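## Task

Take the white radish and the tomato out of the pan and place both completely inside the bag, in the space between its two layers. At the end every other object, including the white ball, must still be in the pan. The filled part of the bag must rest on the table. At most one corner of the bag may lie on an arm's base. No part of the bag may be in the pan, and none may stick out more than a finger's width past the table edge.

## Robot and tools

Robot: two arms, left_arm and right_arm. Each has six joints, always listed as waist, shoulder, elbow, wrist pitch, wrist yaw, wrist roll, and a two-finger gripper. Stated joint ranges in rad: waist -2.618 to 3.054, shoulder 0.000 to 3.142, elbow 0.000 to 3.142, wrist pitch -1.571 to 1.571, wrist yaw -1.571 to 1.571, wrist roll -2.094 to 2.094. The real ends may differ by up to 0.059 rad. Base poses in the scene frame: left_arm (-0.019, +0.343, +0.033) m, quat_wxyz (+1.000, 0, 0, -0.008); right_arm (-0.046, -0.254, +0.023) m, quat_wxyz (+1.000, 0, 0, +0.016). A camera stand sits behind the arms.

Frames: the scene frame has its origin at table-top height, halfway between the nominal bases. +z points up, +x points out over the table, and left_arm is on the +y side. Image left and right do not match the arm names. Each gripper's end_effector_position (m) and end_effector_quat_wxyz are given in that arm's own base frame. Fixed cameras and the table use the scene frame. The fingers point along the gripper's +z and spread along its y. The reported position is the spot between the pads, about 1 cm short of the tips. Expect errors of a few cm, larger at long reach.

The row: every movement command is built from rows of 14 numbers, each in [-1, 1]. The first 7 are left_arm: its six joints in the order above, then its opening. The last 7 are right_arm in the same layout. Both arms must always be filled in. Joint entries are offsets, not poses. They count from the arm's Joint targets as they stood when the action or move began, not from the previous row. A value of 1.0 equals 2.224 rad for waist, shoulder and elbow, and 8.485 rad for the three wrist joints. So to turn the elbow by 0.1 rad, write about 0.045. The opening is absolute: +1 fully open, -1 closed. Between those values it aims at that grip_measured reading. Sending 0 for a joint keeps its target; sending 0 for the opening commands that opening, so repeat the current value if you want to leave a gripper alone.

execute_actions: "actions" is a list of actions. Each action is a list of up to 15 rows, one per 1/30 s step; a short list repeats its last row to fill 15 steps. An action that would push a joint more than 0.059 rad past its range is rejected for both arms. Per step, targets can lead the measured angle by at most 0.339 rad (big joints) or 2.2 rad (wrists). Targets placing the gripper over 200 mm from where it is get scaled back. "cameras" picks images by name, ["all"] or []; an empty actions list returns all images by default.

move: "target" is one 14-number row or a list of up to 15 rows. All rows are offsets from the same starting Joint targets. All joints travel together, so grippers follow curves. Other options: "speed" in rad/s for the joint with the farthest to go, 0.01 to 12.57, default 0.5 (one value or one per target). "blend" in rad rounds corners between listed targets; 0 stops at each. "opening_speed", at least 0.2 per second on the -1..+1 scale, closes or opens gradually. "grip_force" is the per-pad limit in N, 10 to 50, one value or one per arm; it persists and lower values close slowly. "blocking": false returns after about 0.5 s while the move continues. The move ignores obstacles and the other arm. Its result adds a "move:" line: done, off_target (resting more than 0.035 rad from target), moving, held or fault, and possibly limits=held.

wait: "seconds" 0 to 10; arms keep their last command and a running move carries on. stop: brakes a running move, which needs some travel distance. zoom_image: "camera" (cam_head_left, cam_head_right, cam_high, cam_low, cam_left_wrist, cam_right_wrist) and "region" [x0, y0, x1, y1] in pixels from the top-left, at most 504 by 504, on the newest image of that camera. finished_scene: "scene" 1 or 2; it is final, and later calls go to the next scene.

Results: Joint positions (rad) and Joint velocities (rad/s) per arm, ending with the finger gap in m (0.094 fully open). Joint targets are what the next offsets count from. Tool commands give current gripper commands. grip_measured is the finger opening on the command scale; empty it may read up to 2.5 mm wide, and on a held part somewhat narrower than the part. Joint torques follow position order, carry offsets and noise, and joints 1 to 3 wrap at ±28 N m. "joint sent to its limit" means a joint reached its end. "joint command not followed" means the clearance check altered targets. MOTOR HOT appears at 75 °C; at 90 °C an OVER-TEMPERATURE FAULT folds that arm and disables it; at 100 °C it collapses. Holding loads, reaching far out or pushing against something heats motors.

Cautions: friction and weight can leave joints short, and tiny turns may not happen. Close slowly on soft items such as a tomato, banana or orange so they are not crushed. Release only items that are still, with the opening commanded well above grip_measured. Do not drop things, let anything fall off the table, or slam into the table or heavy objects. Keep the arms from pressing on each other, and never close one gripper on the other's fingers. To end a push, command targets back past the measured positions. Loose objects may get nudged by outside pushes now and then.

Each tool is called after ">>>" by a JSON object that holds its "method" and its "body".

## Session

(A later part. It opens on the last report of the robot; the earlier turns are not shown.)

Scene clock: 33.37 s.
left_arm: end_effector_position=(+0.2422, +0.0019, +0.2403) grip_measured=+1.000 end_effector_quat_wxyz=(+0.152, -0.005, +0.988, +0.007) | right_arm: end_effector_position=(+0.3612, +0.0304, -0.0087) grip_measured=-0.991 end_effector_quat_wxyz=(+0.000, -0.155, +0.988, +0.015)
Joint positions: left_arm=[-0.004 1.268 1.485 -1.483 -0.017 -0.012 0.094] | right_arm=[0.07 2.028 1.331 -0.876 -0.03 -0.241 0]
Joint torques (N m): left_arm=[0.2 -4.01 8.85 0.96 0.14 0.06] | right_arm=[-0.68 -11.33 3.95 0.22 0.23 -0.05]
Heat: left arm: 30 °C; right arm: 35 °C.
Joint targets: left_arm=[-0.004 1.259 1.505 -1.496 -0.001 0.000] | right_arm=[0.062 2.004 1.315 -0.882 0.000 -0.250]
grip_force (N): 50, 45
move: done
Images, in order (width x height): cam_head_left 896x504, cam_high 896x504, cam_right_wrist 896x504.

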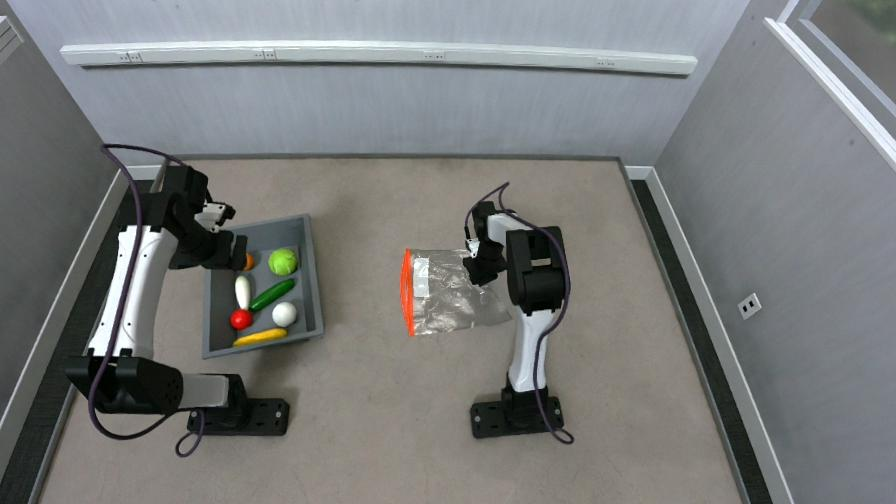

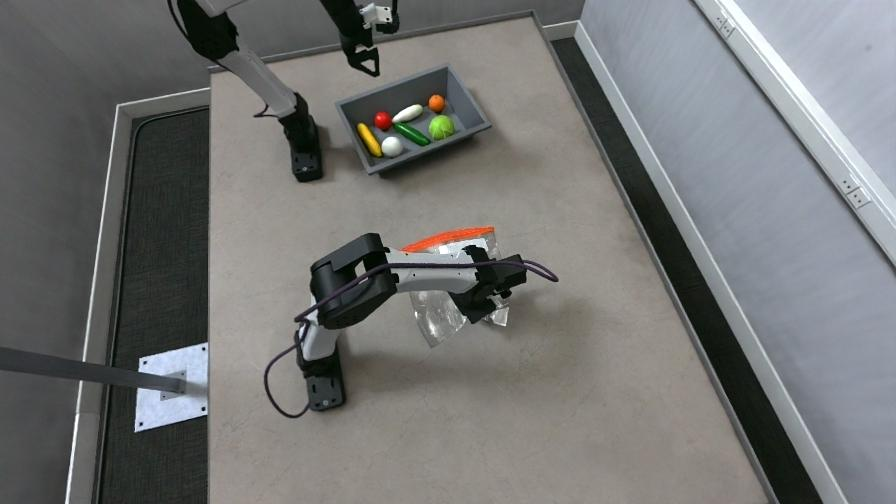

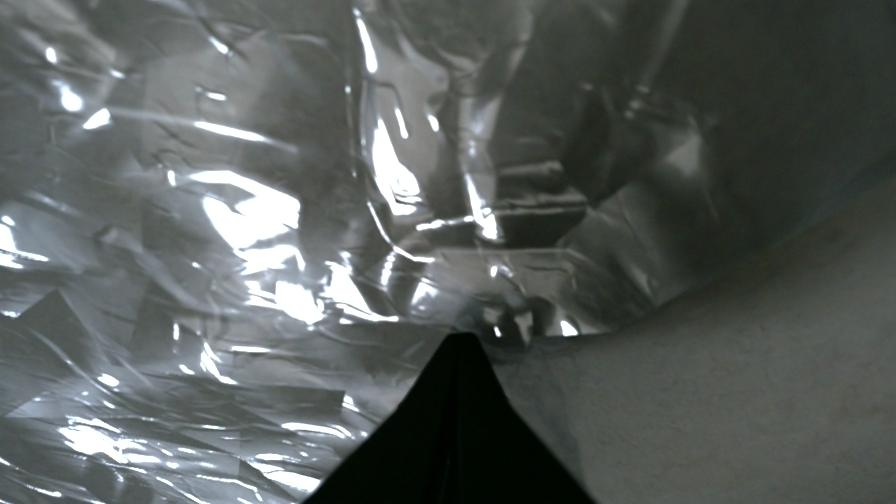

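>>> {"method": "move", "body": {"target": [-0.1261,0.324,-0.1927,0.1387,0.1235,-0.0467,-0.2,0,0,0,0,0,0,-1], "speed": 0.8, "cameras": ["cam_head_left","cam_high","cam_left_wrist","cam_low"]}}

Scene clock: 37.00 s.
left_arm: end_effector_position=(+0.3280, -0.2504, +0.0646) grip_measured=-0.199 end_effector_quat_wxyz=(-0.005, +0.047, +0.854, -0.519) | right_arm: end_effector_position=(+0.3612, +0.0304, -0.0087) grip_measured=-0.991 end_effector_quat_wxyz=(+0.000, -0.155, +0.988, +0.015)
Joint positions: left_arm=[-0.278 1.949 1.095 -0.331 1.049 -0.392 0.038] | right_arm=[0.07 2.028 1.331 -0.876 -0.03 -0.242 0]
Joint torques (N m): left_arm=[-0.27 -6.67 4.62 1.28 0.43 -0.03] | right_arm=[-0.68 -11.33 3.95 0.22 0.23 -0.04]
Heat: left arm: 30 °C; right arm: 35 °C.
Joint targets: left_arm=[-0.284 1.979 1.077 -0.320 1.047 -0.397] | right_arm=[0.062 2.004 1.315 -0.882 0.000 -0.250]
grip_force (N): 50, 45
move: done
Images, in order (width x height): cam_head_left 896x504, cam_high 896x504, cam_low 896x504, cam_left_wrist 896x504.

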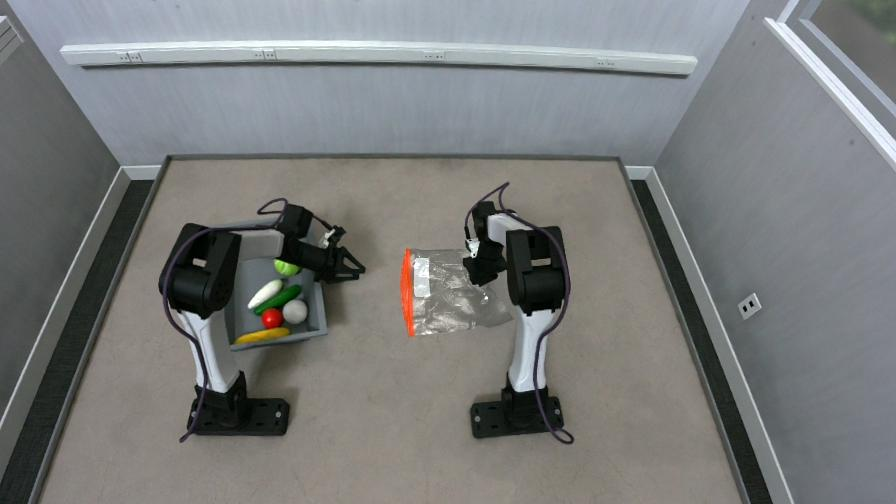

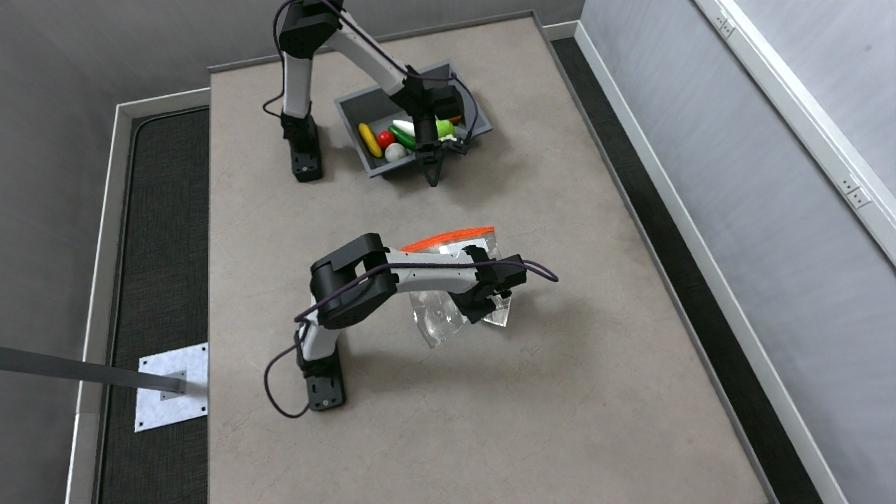

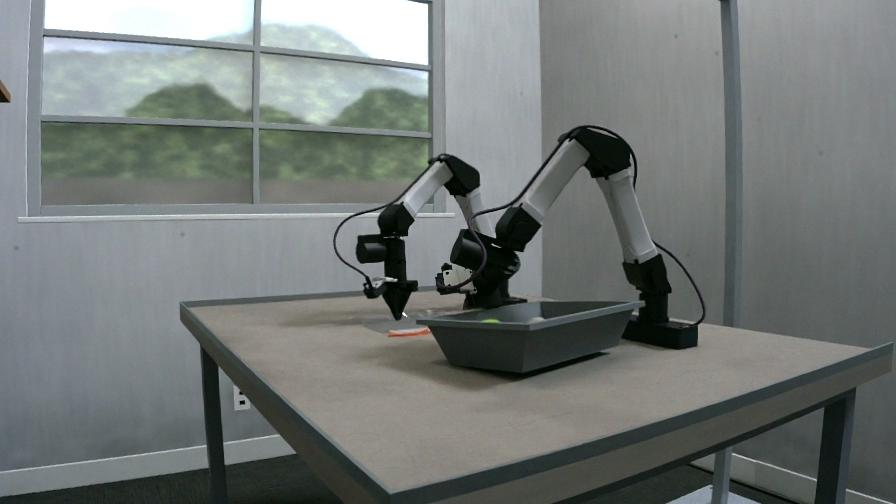

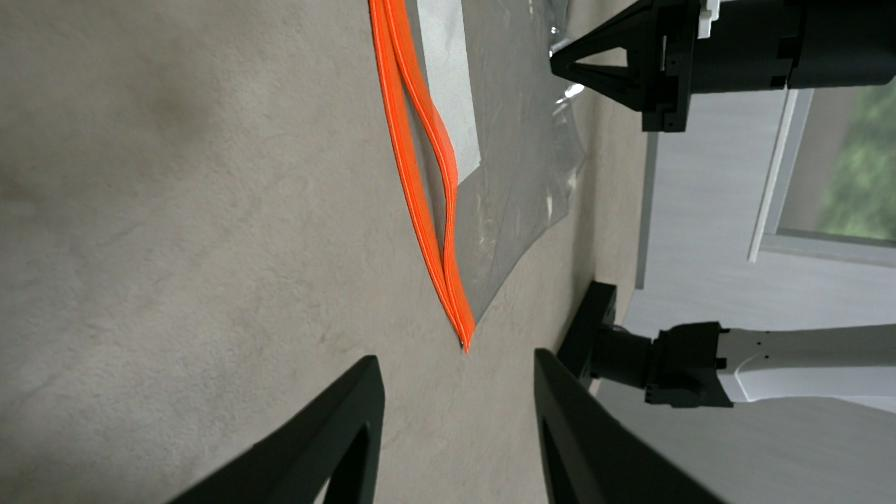

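>>> {"method": "move", "body": {"target": [-0.0598,0.0701,-0.0018,0.0351,-0.0205,-0.0292,-0.2,0,0,0,0,0,0,-1], "speed": 0.4, "cameras": ["cam_high","cam_left_wrist","cam_low"]}}

>>> {"method": "zoom_image", "body": {"camera": "cam_low", "region": [330, 250, 530, 370]}}

Scene clock: 40.10 s.
left_arm: end_effector_position=(+0.3339, -0.2965, +0.0038) grip_measured=-0.199 end_effector_quat_wxyz=(-0.010, +0.016, +0.877, -0.481) | right_arm: end_effector_position=(+0.3612, +0.0304, -0.0087) grip_measured=-0.991 end_effector_quat_wxyz=(+0.000, -0.155, +0.988, +0.015)
Joint positions: left_arm=[-0.416 2.112 1.087 -0.023 0.901 -0.636 0.038] | right_arm=[0.07 2.028 1.331 -0.876 -0.03 -0.242 0]
Joint torques (N m): left_arm=[0.06 -8.09 4.53 1.42 0.13 -0.04] | right_arm=[-0.66 -11.33 3.92 0.22 0.23 -0.04]
Heat: left arm: 30 °C; right arm: 36 °C.
Joint targets: left_arm=[-0.418 2.135 1.073 -0.022 0.873 -0.644] | right_arm=[0.062 2.004 1.315 -0.882 0.000 -0.250]
grip_force (N): 50, 45
move: done
Images, in order (width x height): cam_high 896x504, cam_low 896x504, cam_left_wrist 896x504.

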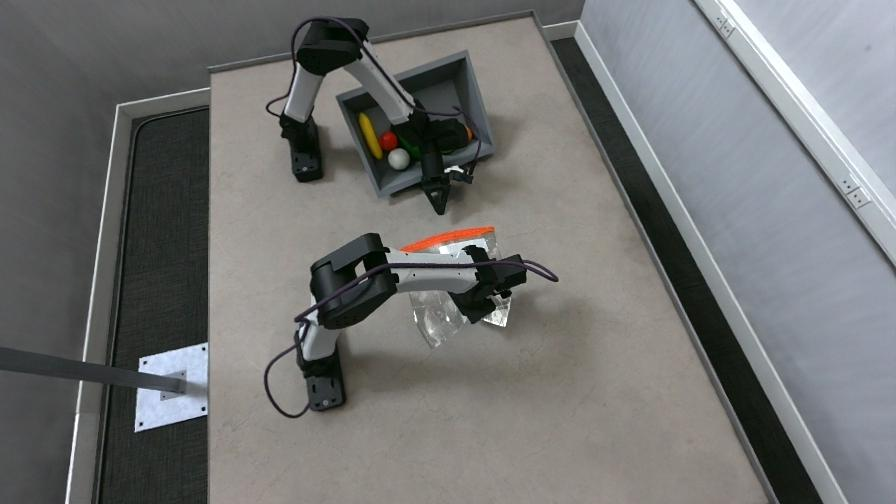

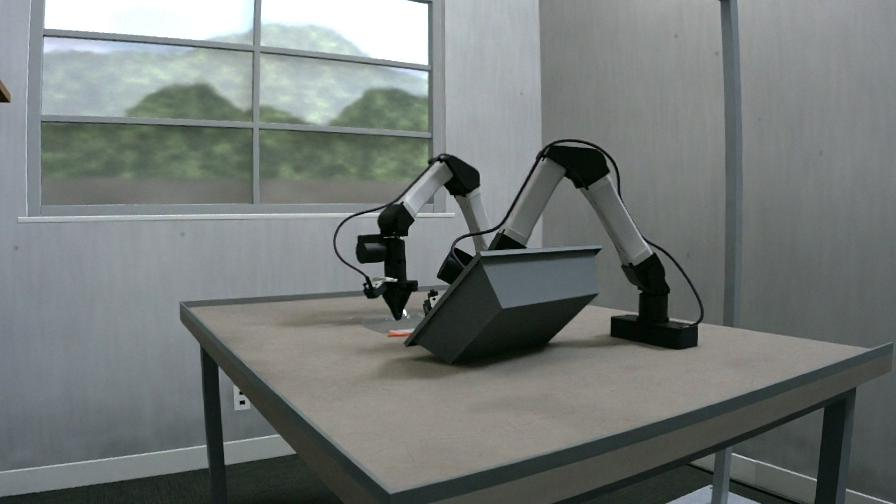

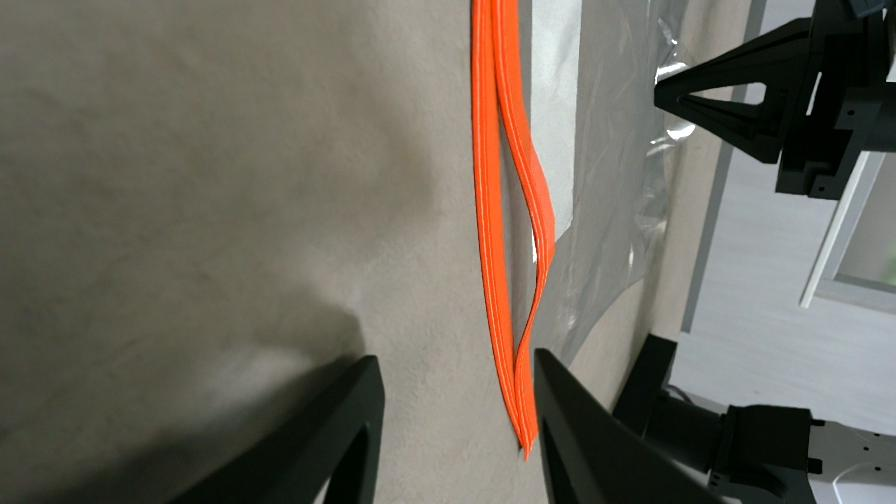

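Scaled by 2.520 from the camera's 896x504 image, which has a finer 1280x720 frame.

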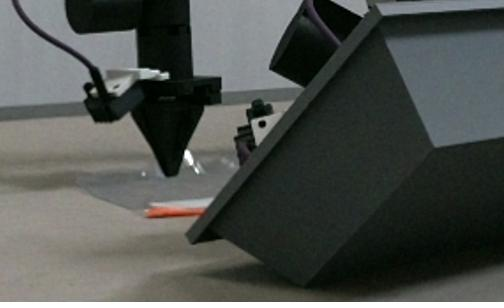

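>>> {"method": "move", "body": {"target": [0.0598,-0.0701,0.0018,-0.0351,0.0205,0.0292,-0.2,0,0,0,0,0,0,-1], "speed": 0.25, "cameras": ["cam_high","cam_left_wrist","cam_low"]}}

Scene clock: 42.17 s.
left_arm: end_effector_position=(+0.3242, -0.2565, +0.0523) grip_measured=-0.199 end_effector_quat_wxyz=(-0.022, +0.041, +0.852, -0.522) | right_arm: end_effector_position=(+0.3612, +0.0304, -0.0087) grip_measured=-0.991 end_effector_quat_wxyz=(+0.000, -0.155, +0.988, +0.015)
Joint positions: left_arm=[-0.293 1.988 1.087 -0.294 1.061 -0.419 0.038] | right_arm=[0.07 2.028 1.331 -0.876 -0.03 -0.242 0]
Joint torques (N m): left_arm=[0.87 -9.83 5.23 0.83 0.39 0.21] | right_arm=[-0.68 -11.33 3.93 0.22 0.23 -0.04]
Heat: left arm: 30 °C; right arm: 36 °C.
Joint targets: left_arm=[-0.285 1.979 1.077 -0.320 1.047 -0.396] | right_arm=[0.062 2.004 1.315 -0.882 0.000 -0.250]
grip_force (N): 50, 45
move: done
Images, in order (width x height): cam_high 896x504, cam_low 896x504, cam_left_wrist 896x504.

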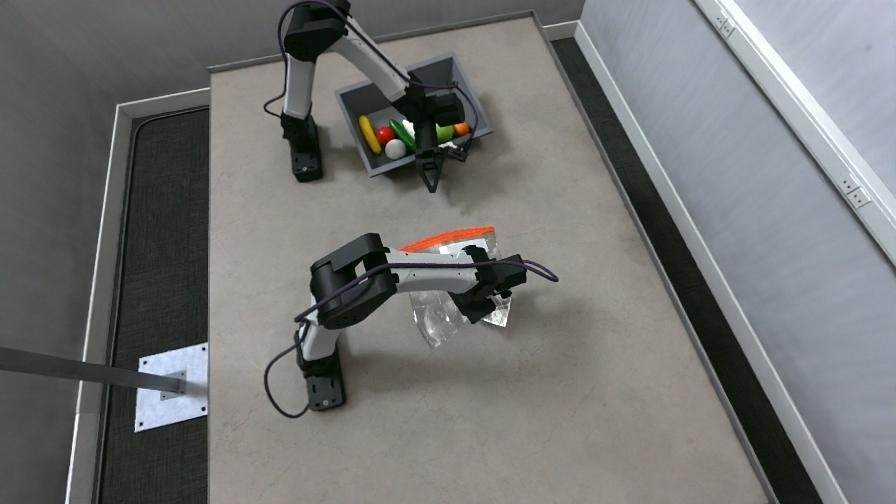

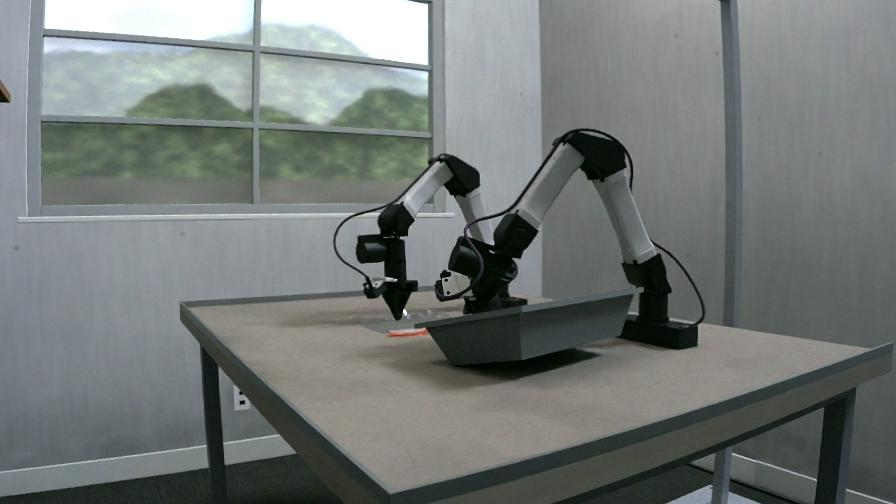

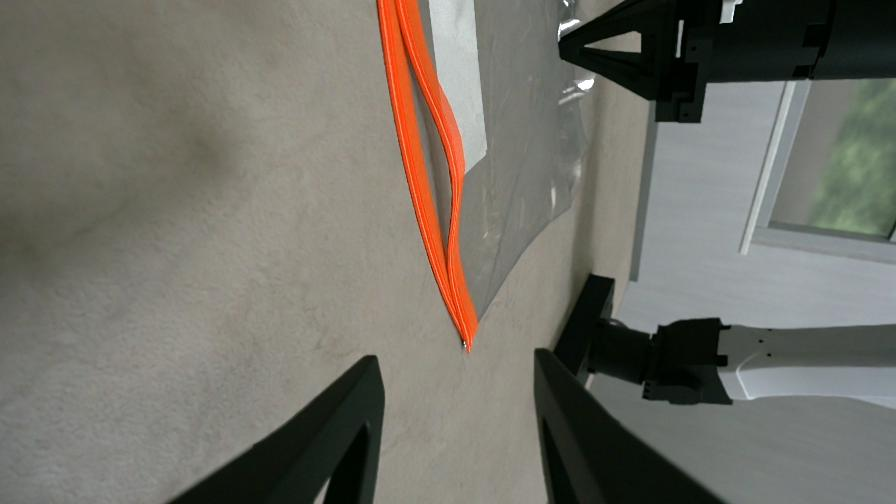

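>>> {"method": "move", "body": {"target": [0,-0.045,0.11,0,0,0,-0.2,-0.1142,0,0,0,0,-0.0299,-1], "speed": 0.22, "cameras": ["cam_head_left","cam_high","cam_left_wrist","cam_low","cam_right_wrist"]}}

Scene clock: 44.47 s.
left_arm: end_effector_position=(+0.3774, -0.2725, +0.1488) grip_measured=-0.199 end_effector_quat_wxyz=(+0.099, +0.117, +0.824, -0.546) | right_arm: end_effector_position=(+0.3535, -0.0630, -0.0096) grip_measured=-0.991 end_effector_quat_wxyz=(-0.004, -0.155, +0.988, +0.011)
Joint positions: left_arm=[-0.293 1.904 1.304 -0.309 1.061 -0.409 0.038] | right_arm=[-0.185 2.028 1.327 -0.884 -0.018 -0.496 0]
Joint torques (N m): left_arm=[0.9 -11.52 9.33 1.43 0.29 0.12] | right_arm=[-0.62 -11.32 4.23 0.29 0.11 -0.04]
Heat: left arm: 30 °C; right arm: 37 °C.
Joint targets: left_arm=[-0.285 1.879 1.321 -0.320 1.047 -0.397] | right_arm=[-0.192 2.004 1.315 -0.882 0.000 -0.504]
grip_force (N): 50, 45
move: done
Images, in order (width x height): cam_head_left 896x504, cam_high 896x504, cam_low 896x504, cam_left_wrist 896x504, cam_right_wrist 896x504.

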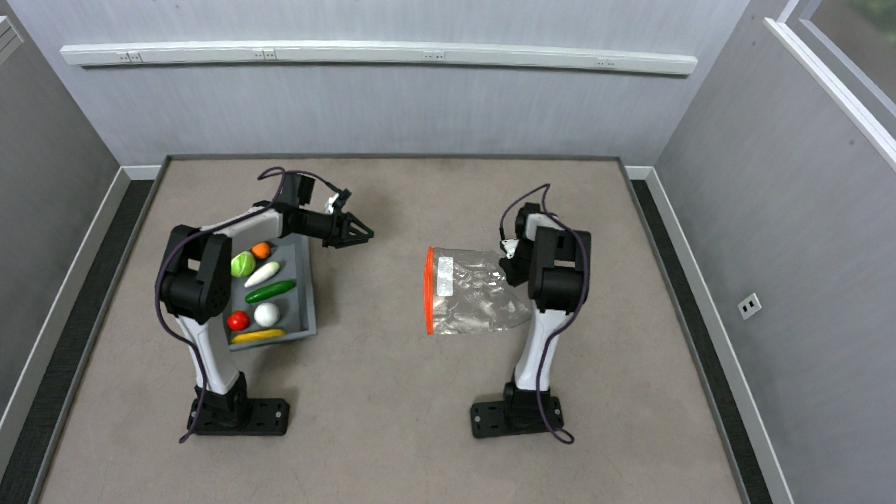

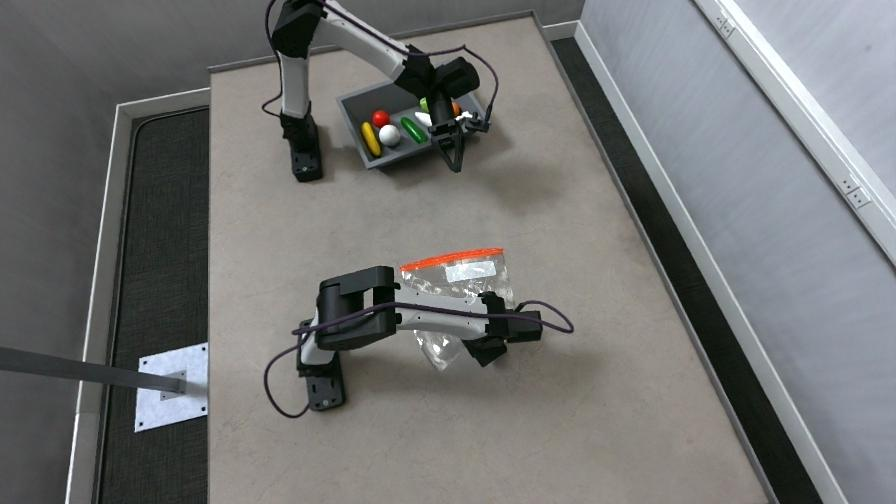

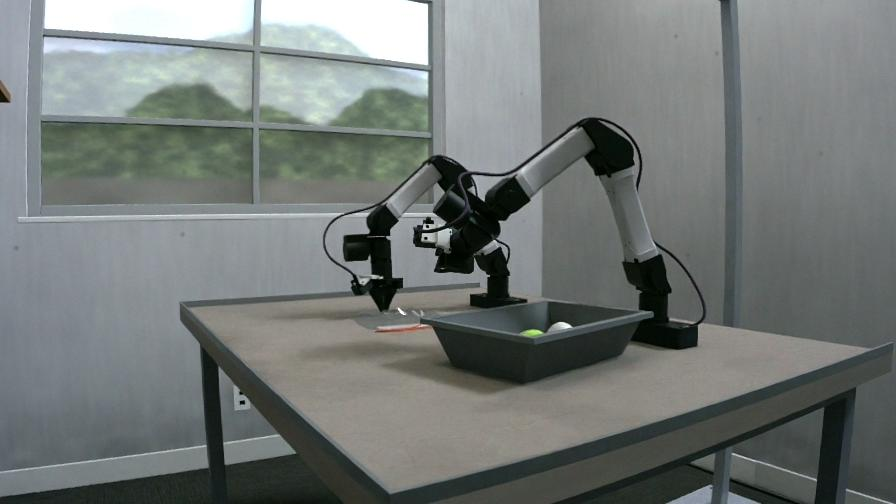

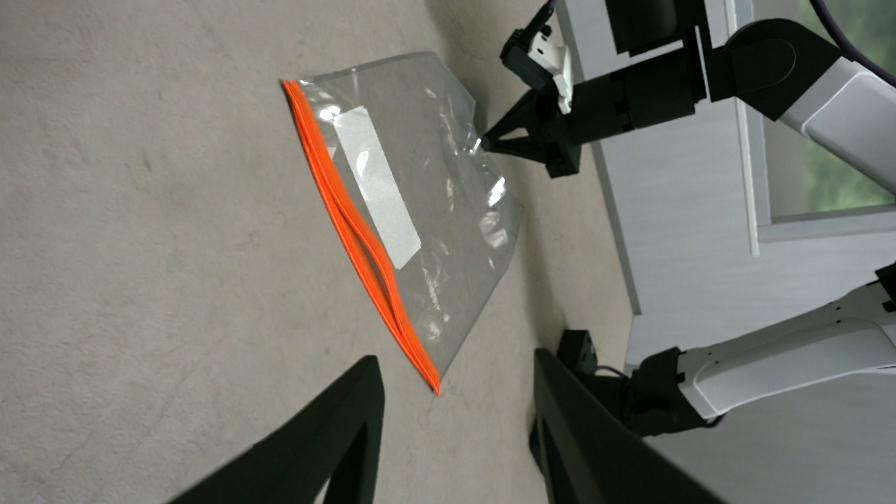

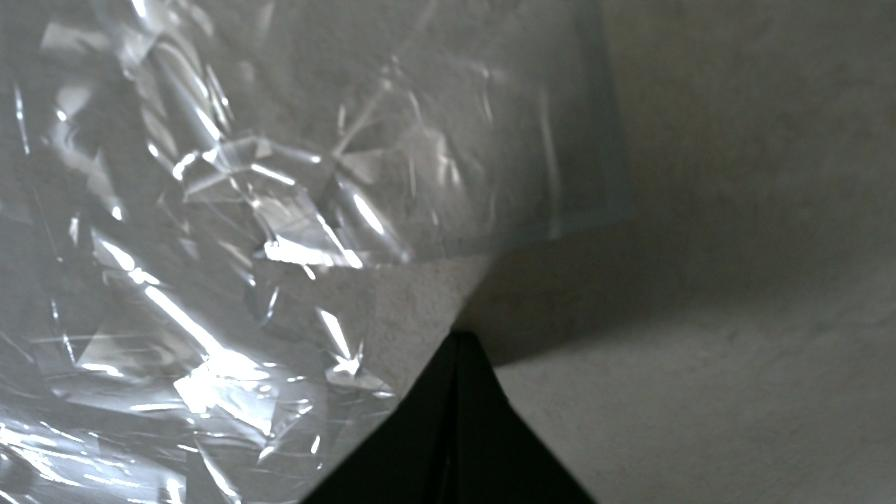

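>>> {"method": "move", "body": {"target": [[-0.1203,0,0,0.0574,-0.0411,-0.0711,-0.2,0,0,0,0,0,0,-1],[-0.1203,0.0511,-0.1261,0.0574,-0.0411,-0.0711,-0.2,0,0,0,0,0,0,-1]], "speed": 0.6, "blend": 0.1, "cameras": ["cam_head_left","cam_left_wrist","cam_low"]}}

Scene clock: 48.43 s.
left_arm: end_effector_position=(+0.3365, -0.3397, +0.0461) grip_measured=-0.199 end_effector_quat_wxyz=(+0.034, -0.057, +0.874, -0.482) | right_arm: end_effector_position=(+0.3535, -0.0630, -0.0096) grip_measured=-0.991 end_effector_quat_wxyz=(-0.004, -0.155, +0.988, +0.011)
Joint positions: left_arm=[-0.549 1.988 1.042 0.162 0.715 -0.987 0.038] | right_arm=[-0.185 2.028 1.327 -0.884 -0.018 -0.496 0]
Joint torques (N m): left_arm=[-0.02 -9.17 6.6 1.93 0.11 -0.11] | right_arm=[-0.62 -11.3 4.23 0.29 0.11 -0.03]
Heat: left arm: 30 °C; right arm: 37 °C.
Joint targets: left_arm=[-0.552 1.993 1.041 0.167 0.698 -1.000] | right_arm=[-0.192 2.004 1.315 -0.882 0.000 -0.504]
grip_force (N): 50, 45
move: done
Images, in order (width x height): cam_head_left 896x504, cam_low 896x504, cam_left_wrist 896x504.

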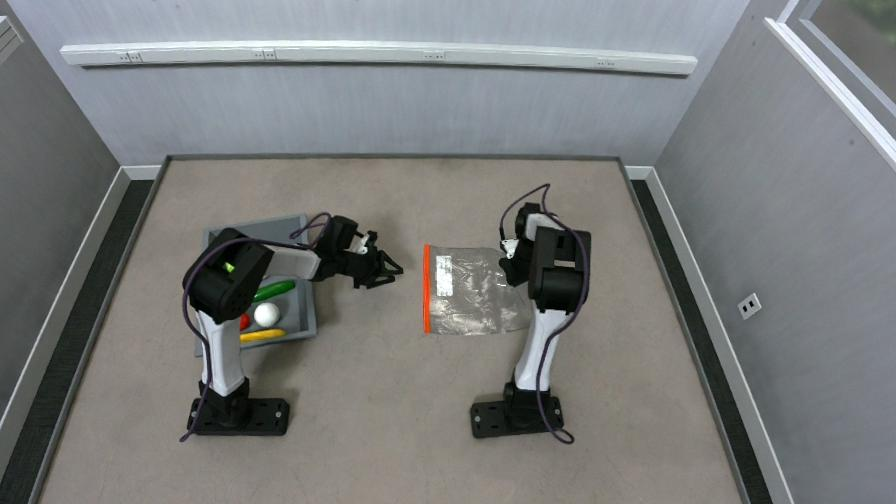

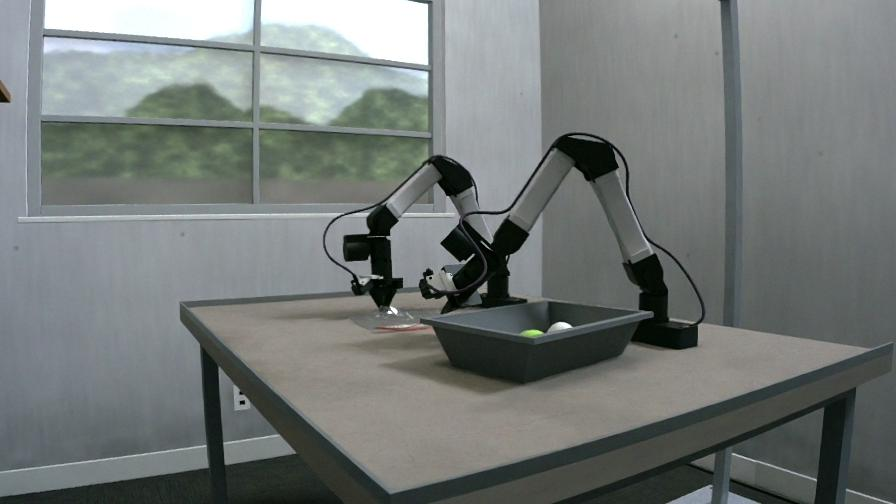

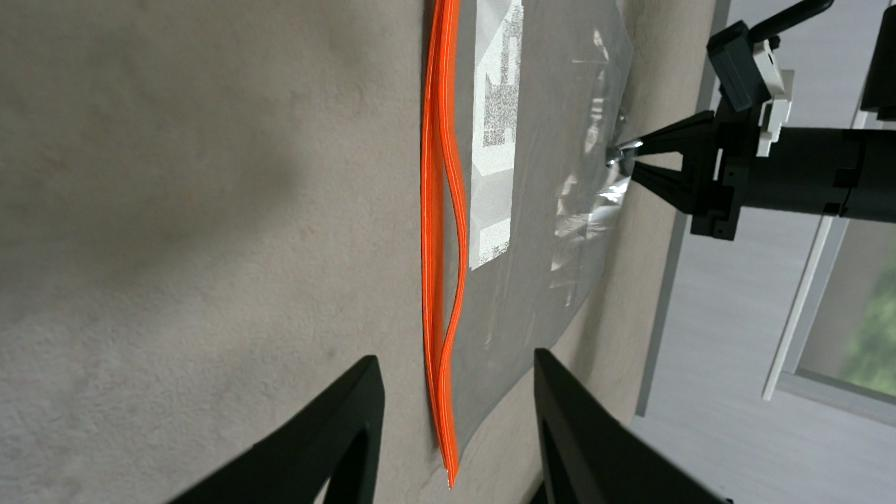

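>>> {"method": "move", "body": {"target": [-0.0283,0.0803,0.0881,-0.0021,0,0,-0.2,0,0,0,0,0,0,-1], "speed": 0.3, "cameras": ["cam_left_wrist"]}}

Scene clock: 50.97 s.
left_arm: end_effector_position=(+0.3489, -0.3832, +0.0295) grip_measured=-0.199 end_effector_quat_wxyz=(+0.023, -0.029, +0.873, -0.485) | right_arm: end_effector_position=(+0.3535, -0.0630, -0.0096) grip_measured=-0.991 end_effector_quat_wxyz=(-0.004, -0.155, +0.988, +0.011)
Joint positions: left_arm=[-0.611 2.15 1.216 0.162 0.714 -0.988 0.038] | right_arm=[-0.185 2.028 1.327 -0.884 -0.018 -0.496 0]
Joint torques (N m): left_arm=[-0.18 -9.28 8.83 1.74 0.11 -0.11] | right_arm=[-0.61 -11.29 4.22 0.28 0.11 -0.04]
Heat: left arm: 30 °C; right arm: 37 °C.
Joint targets: left_arm=[-0.615 2.172 1.237 0.150 0.698 -1.000] | right_arm=[-0.192 2.004 1.315 -0.882 0.000 -0.504]
grip_force (N): 50, 45
move: done
Images, in order (width x height): cam_left_wrist 896x504.

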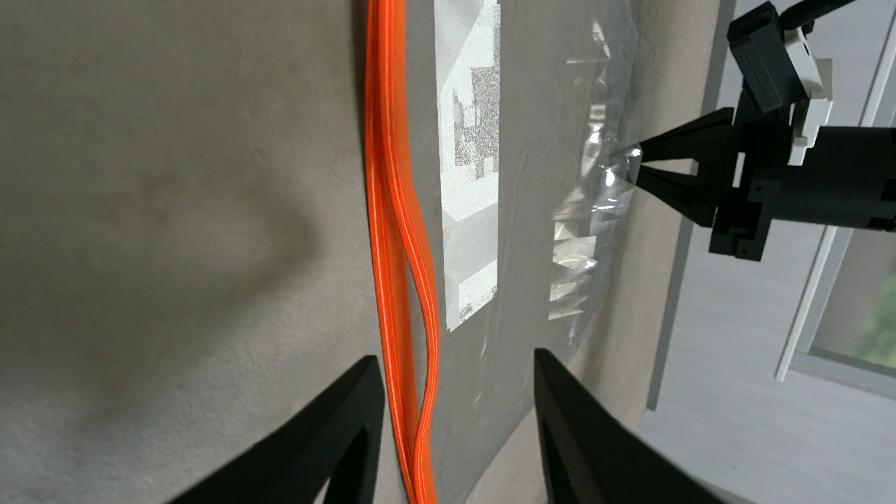

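>>> {"method": "move", "body": {"target": [-0.0209,0.0584,0.0794,-0.0055,0,0,-0.2,0,0,0,0,0,0,-1], "speed": 0.2, "cameras": ["cam_left_wrist","cam_low"]}}

Scene clock: 53.07 s.
left_arm: end_effector_position=(+0.3594, -0.4202, +0.0203) grip_measured=-0.199 end_effector_quat_wxyz=(+0.014, -0.008, +0.873, -0.488) | right_arm: end_effector_position=(+0.3535, -0.0630, -0.0096) grip_measured=-0.991 end_effector_quat_wxyz=(-0.004, -0.155, +0.988, +0.011)
Joint positions: left_arm=[-0.656 2.277 1.392 0.119 0.714 -0.988 0.038] | right_arm=[-0.185 2.028 1.327 -0.884 -0.018 -0.496 0]
Joint torques (N m): left_arm=[-0.2 -10.13 9.05 1.71 0.11 -0.1] | right_arm=[-0.61 -11.32 4.25 0.29 0.11 -0.03]
Heat: left arm: 30 °C; right arm: 38 °C.
Joint targets: left_arm=[-0.662 2.301 1.413 0.103 0.698 -1.000] | right_arm=[-0.192 2.004 1.315 -0.882 0.000 -0.504]
grip_force (N): 50, 45
move: done
Images, in order (width x height): cam_low 896x504, cam_left_wrist 896x504.

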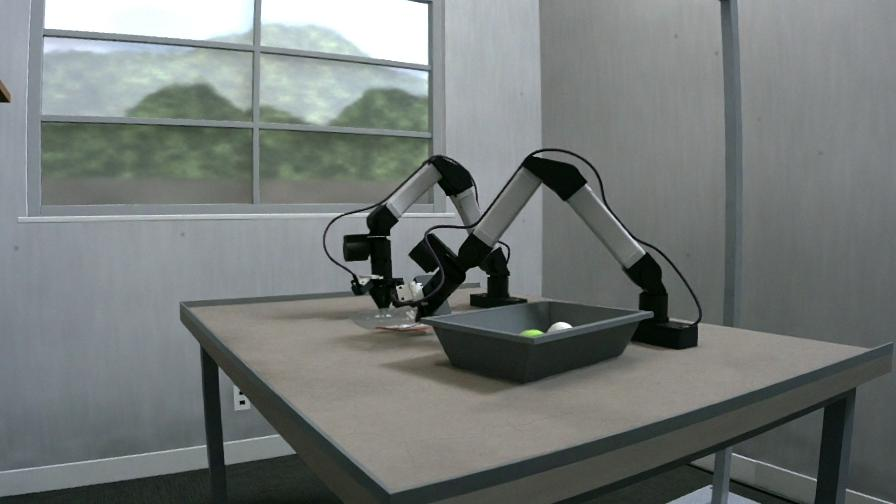

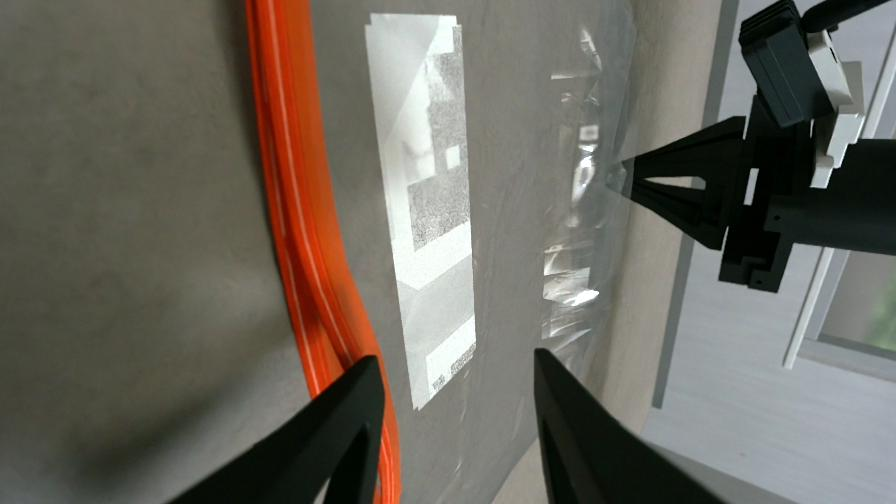

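>>> {"method": "move", "body": {"target": [[0.0236,-0.0417,-0.0665,0.0065,0,0,-0.2,0,0,0,0,0,0,-1],[0.0236,-0.0244,-0.0708,0.0121,0,0,-0.2,0,0,0,0,0,0,-1]], "speed": 0.3, "cameras": ["cam_left_wrist"]}}

Scene clock: 56.03 s.
left_arm: end_effector_position=(+0.3585, -0.3907, +0.0061) grip_measured=-0.199 end_effector_quat_wxyz=(+0.021, -0.029, +0.874, -0.484) | right_arm: end_effector_position=(+0.3535, -0.0630, -0.0096) grip_measured=-0.991 end_effector_quat_wxyz=(-0.004, -0.155, +0.988, +0.011)
Joint positions: left_arm=[-0.612 2.244 1.267 0.199 0.714 -0.989 0.038] | right_arm=[-0.185 2.028 1.327 -0.884 -0.018 -0.496 0]
Joint torques (N m): left_arm=[0.39 -11.17 5.46 1.96 0.11 -0.09] | right_arm=[-0.59 -11.29 4.23 0.29 0.11 -0.03]
Heat: left arm: 31 °C; right arm: 38 °C.
Joint targets: left_arm=[-0.609 2.247 1.256 0.206 0.698 -1.000] | right_arm=[-0.192 2.004 1.315 -0.882 0.000 -0.504]
grip_force (N): 50, 45
move: done
Images, in order (width x height): cam_left_wrist 896x504.

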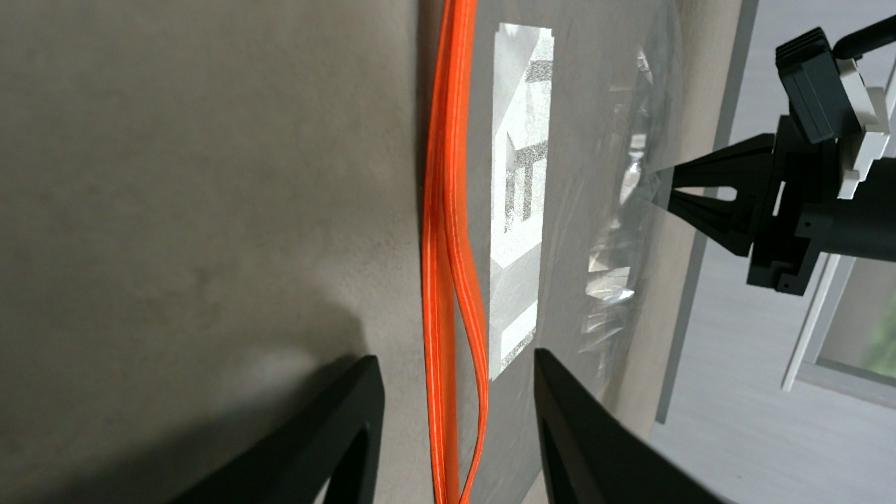

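>>> {"method": "move", "body": {"target": [-0.0348,0.0405,0.0739,-0.0087,0,0,-0.2,0,0,0,0,0,0,-1], "speed": 0.15, "cameras": ["cam_left_wrist","cam_low"]}}

>>> {"method": "zoom_image", "body": {"camera": "cam_left_wrist", "region": [250, 300, 600, 504]}}

Scene clock: 65.70 s.
left_arm: end_effector_position=(+0.3505, -0.4313, +0.0090) grip_measured=-0.199 end_effector_quat_wxyz=(+0.008, +0.004, +0.873, -0.488) | right_arm: end_effector_position=(+0.3535, -0.0630, -0.0096) grip_measured=-0.991 end_effector_quat_wxyz=(-0.004, -0.155, +0.988, +0.011)
Joint positions: left_arm=[-0.682 2.312 1.4 0.148 0.714 -0.989 0.038] | right_arm=[-0.185 2.028 1.327 -0.884 -0.018 -0.496 0]
Joint torques (N m): left_arm=[-0.16 -10.18 8.91 1.72 0.1 -0.09] | right_arm=[-0.62 -11.28 4.26 0.28 0.11 -0.04]
Heat: left arm: 32 °C; right arm: 39 °C.
Joint targets: left_arm=[-0.686 2.337 1.420 0.132 0.698 -1.000] | right_arm=[-0.192 2.004 1.315 -0.882 0.000 -0.504]
grip_force (N): 50, 45
move: done
Images, in order (width x height): cam_low 896x504, cam_left_wrist 896x504.

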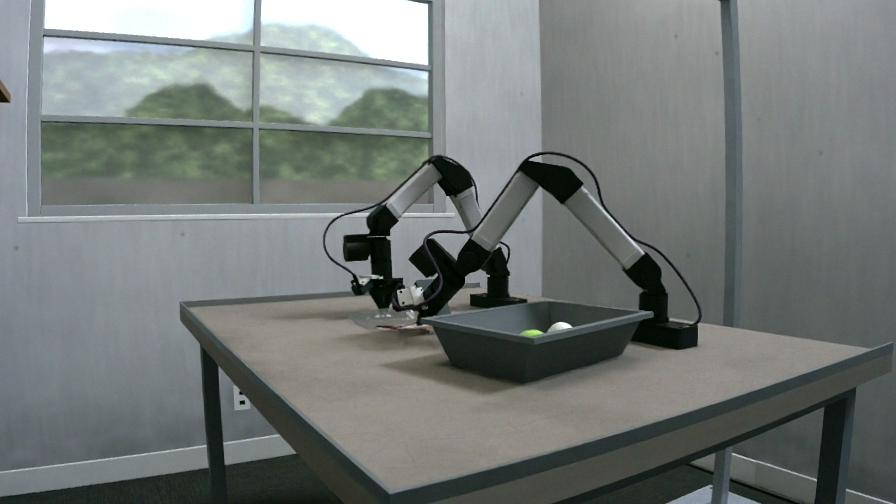

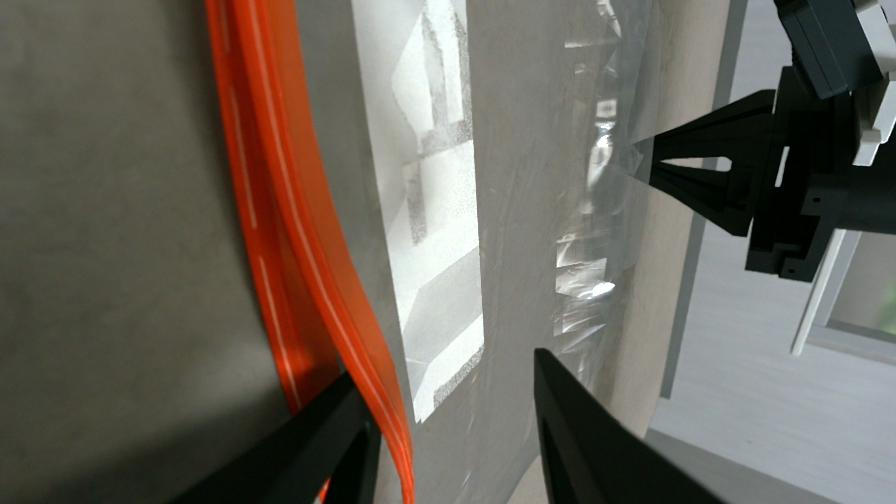

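Scaled by 1.440 from the camera's 896x504 image, which has a finer 1280x720 frame.

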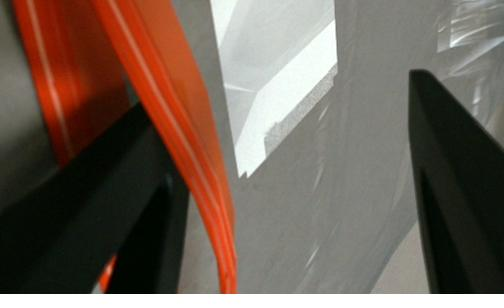

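>>> {"method": "move", "body": {"target": [[-0.0087,0.0101,0.0185,-0.0022,0,0,-0.2,0,0,0,0,0,0,-1],[-0.0087,0.0101,0.0185,-0.0022,0,0,-1,0,0,0,0,0,0,-1]], "speed": 0.15, "opening_speed": 0.5, "cameras": ["cam_left_wrist"]}}

Scene clock: 68.87 s.
left_arm: end_effector_position=(+0.3478, -0.4421, +0.0084) grip_measured=-0.984 end_effector_quat_wxyz=(+0.003, +0.012, +0.873, -0.488) | right_arm: end_effector_position=(+0.3535, -0.0630, -0.0096) grip_measured=-0.991 end_effector_quat_wxyz=(-0.004, -0.155, +0.988, +0.011)
Joint positions: left_arm=[-0.7 2.334 1.44 0.128 0.714 -0.989 0.001] | right_arm=[-0.185 2.028 1.327 -0.884 -0.018 -0.496 0]
Joint torques (N m): left_arm=[-0.24 -10.36 8.99 1.72 0.11 -0.09] | right_arm=[-0.62 -11.29 4.23 0.29 0.11 -0.03]
Heat: left arm: 32 °C; right arm: 40 °C.
Joint targets: left_arm=[-0.706 2.360 1.461 0.113 0.698 -1.000] | right_arm=[-0.192 2.004 1.315 -0.882 0.000 -0.504]
grip_force (N): 50, 45
move: done
Images, in order (width x height): cam_left_wrist 896x504.

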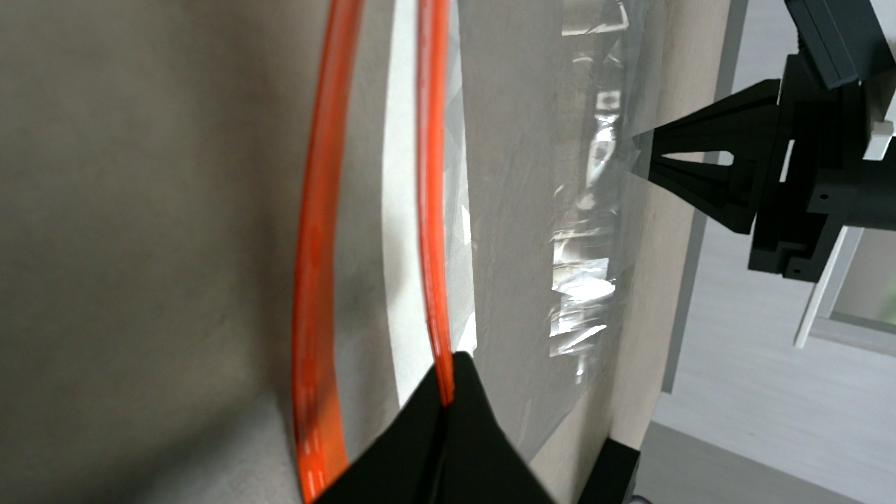

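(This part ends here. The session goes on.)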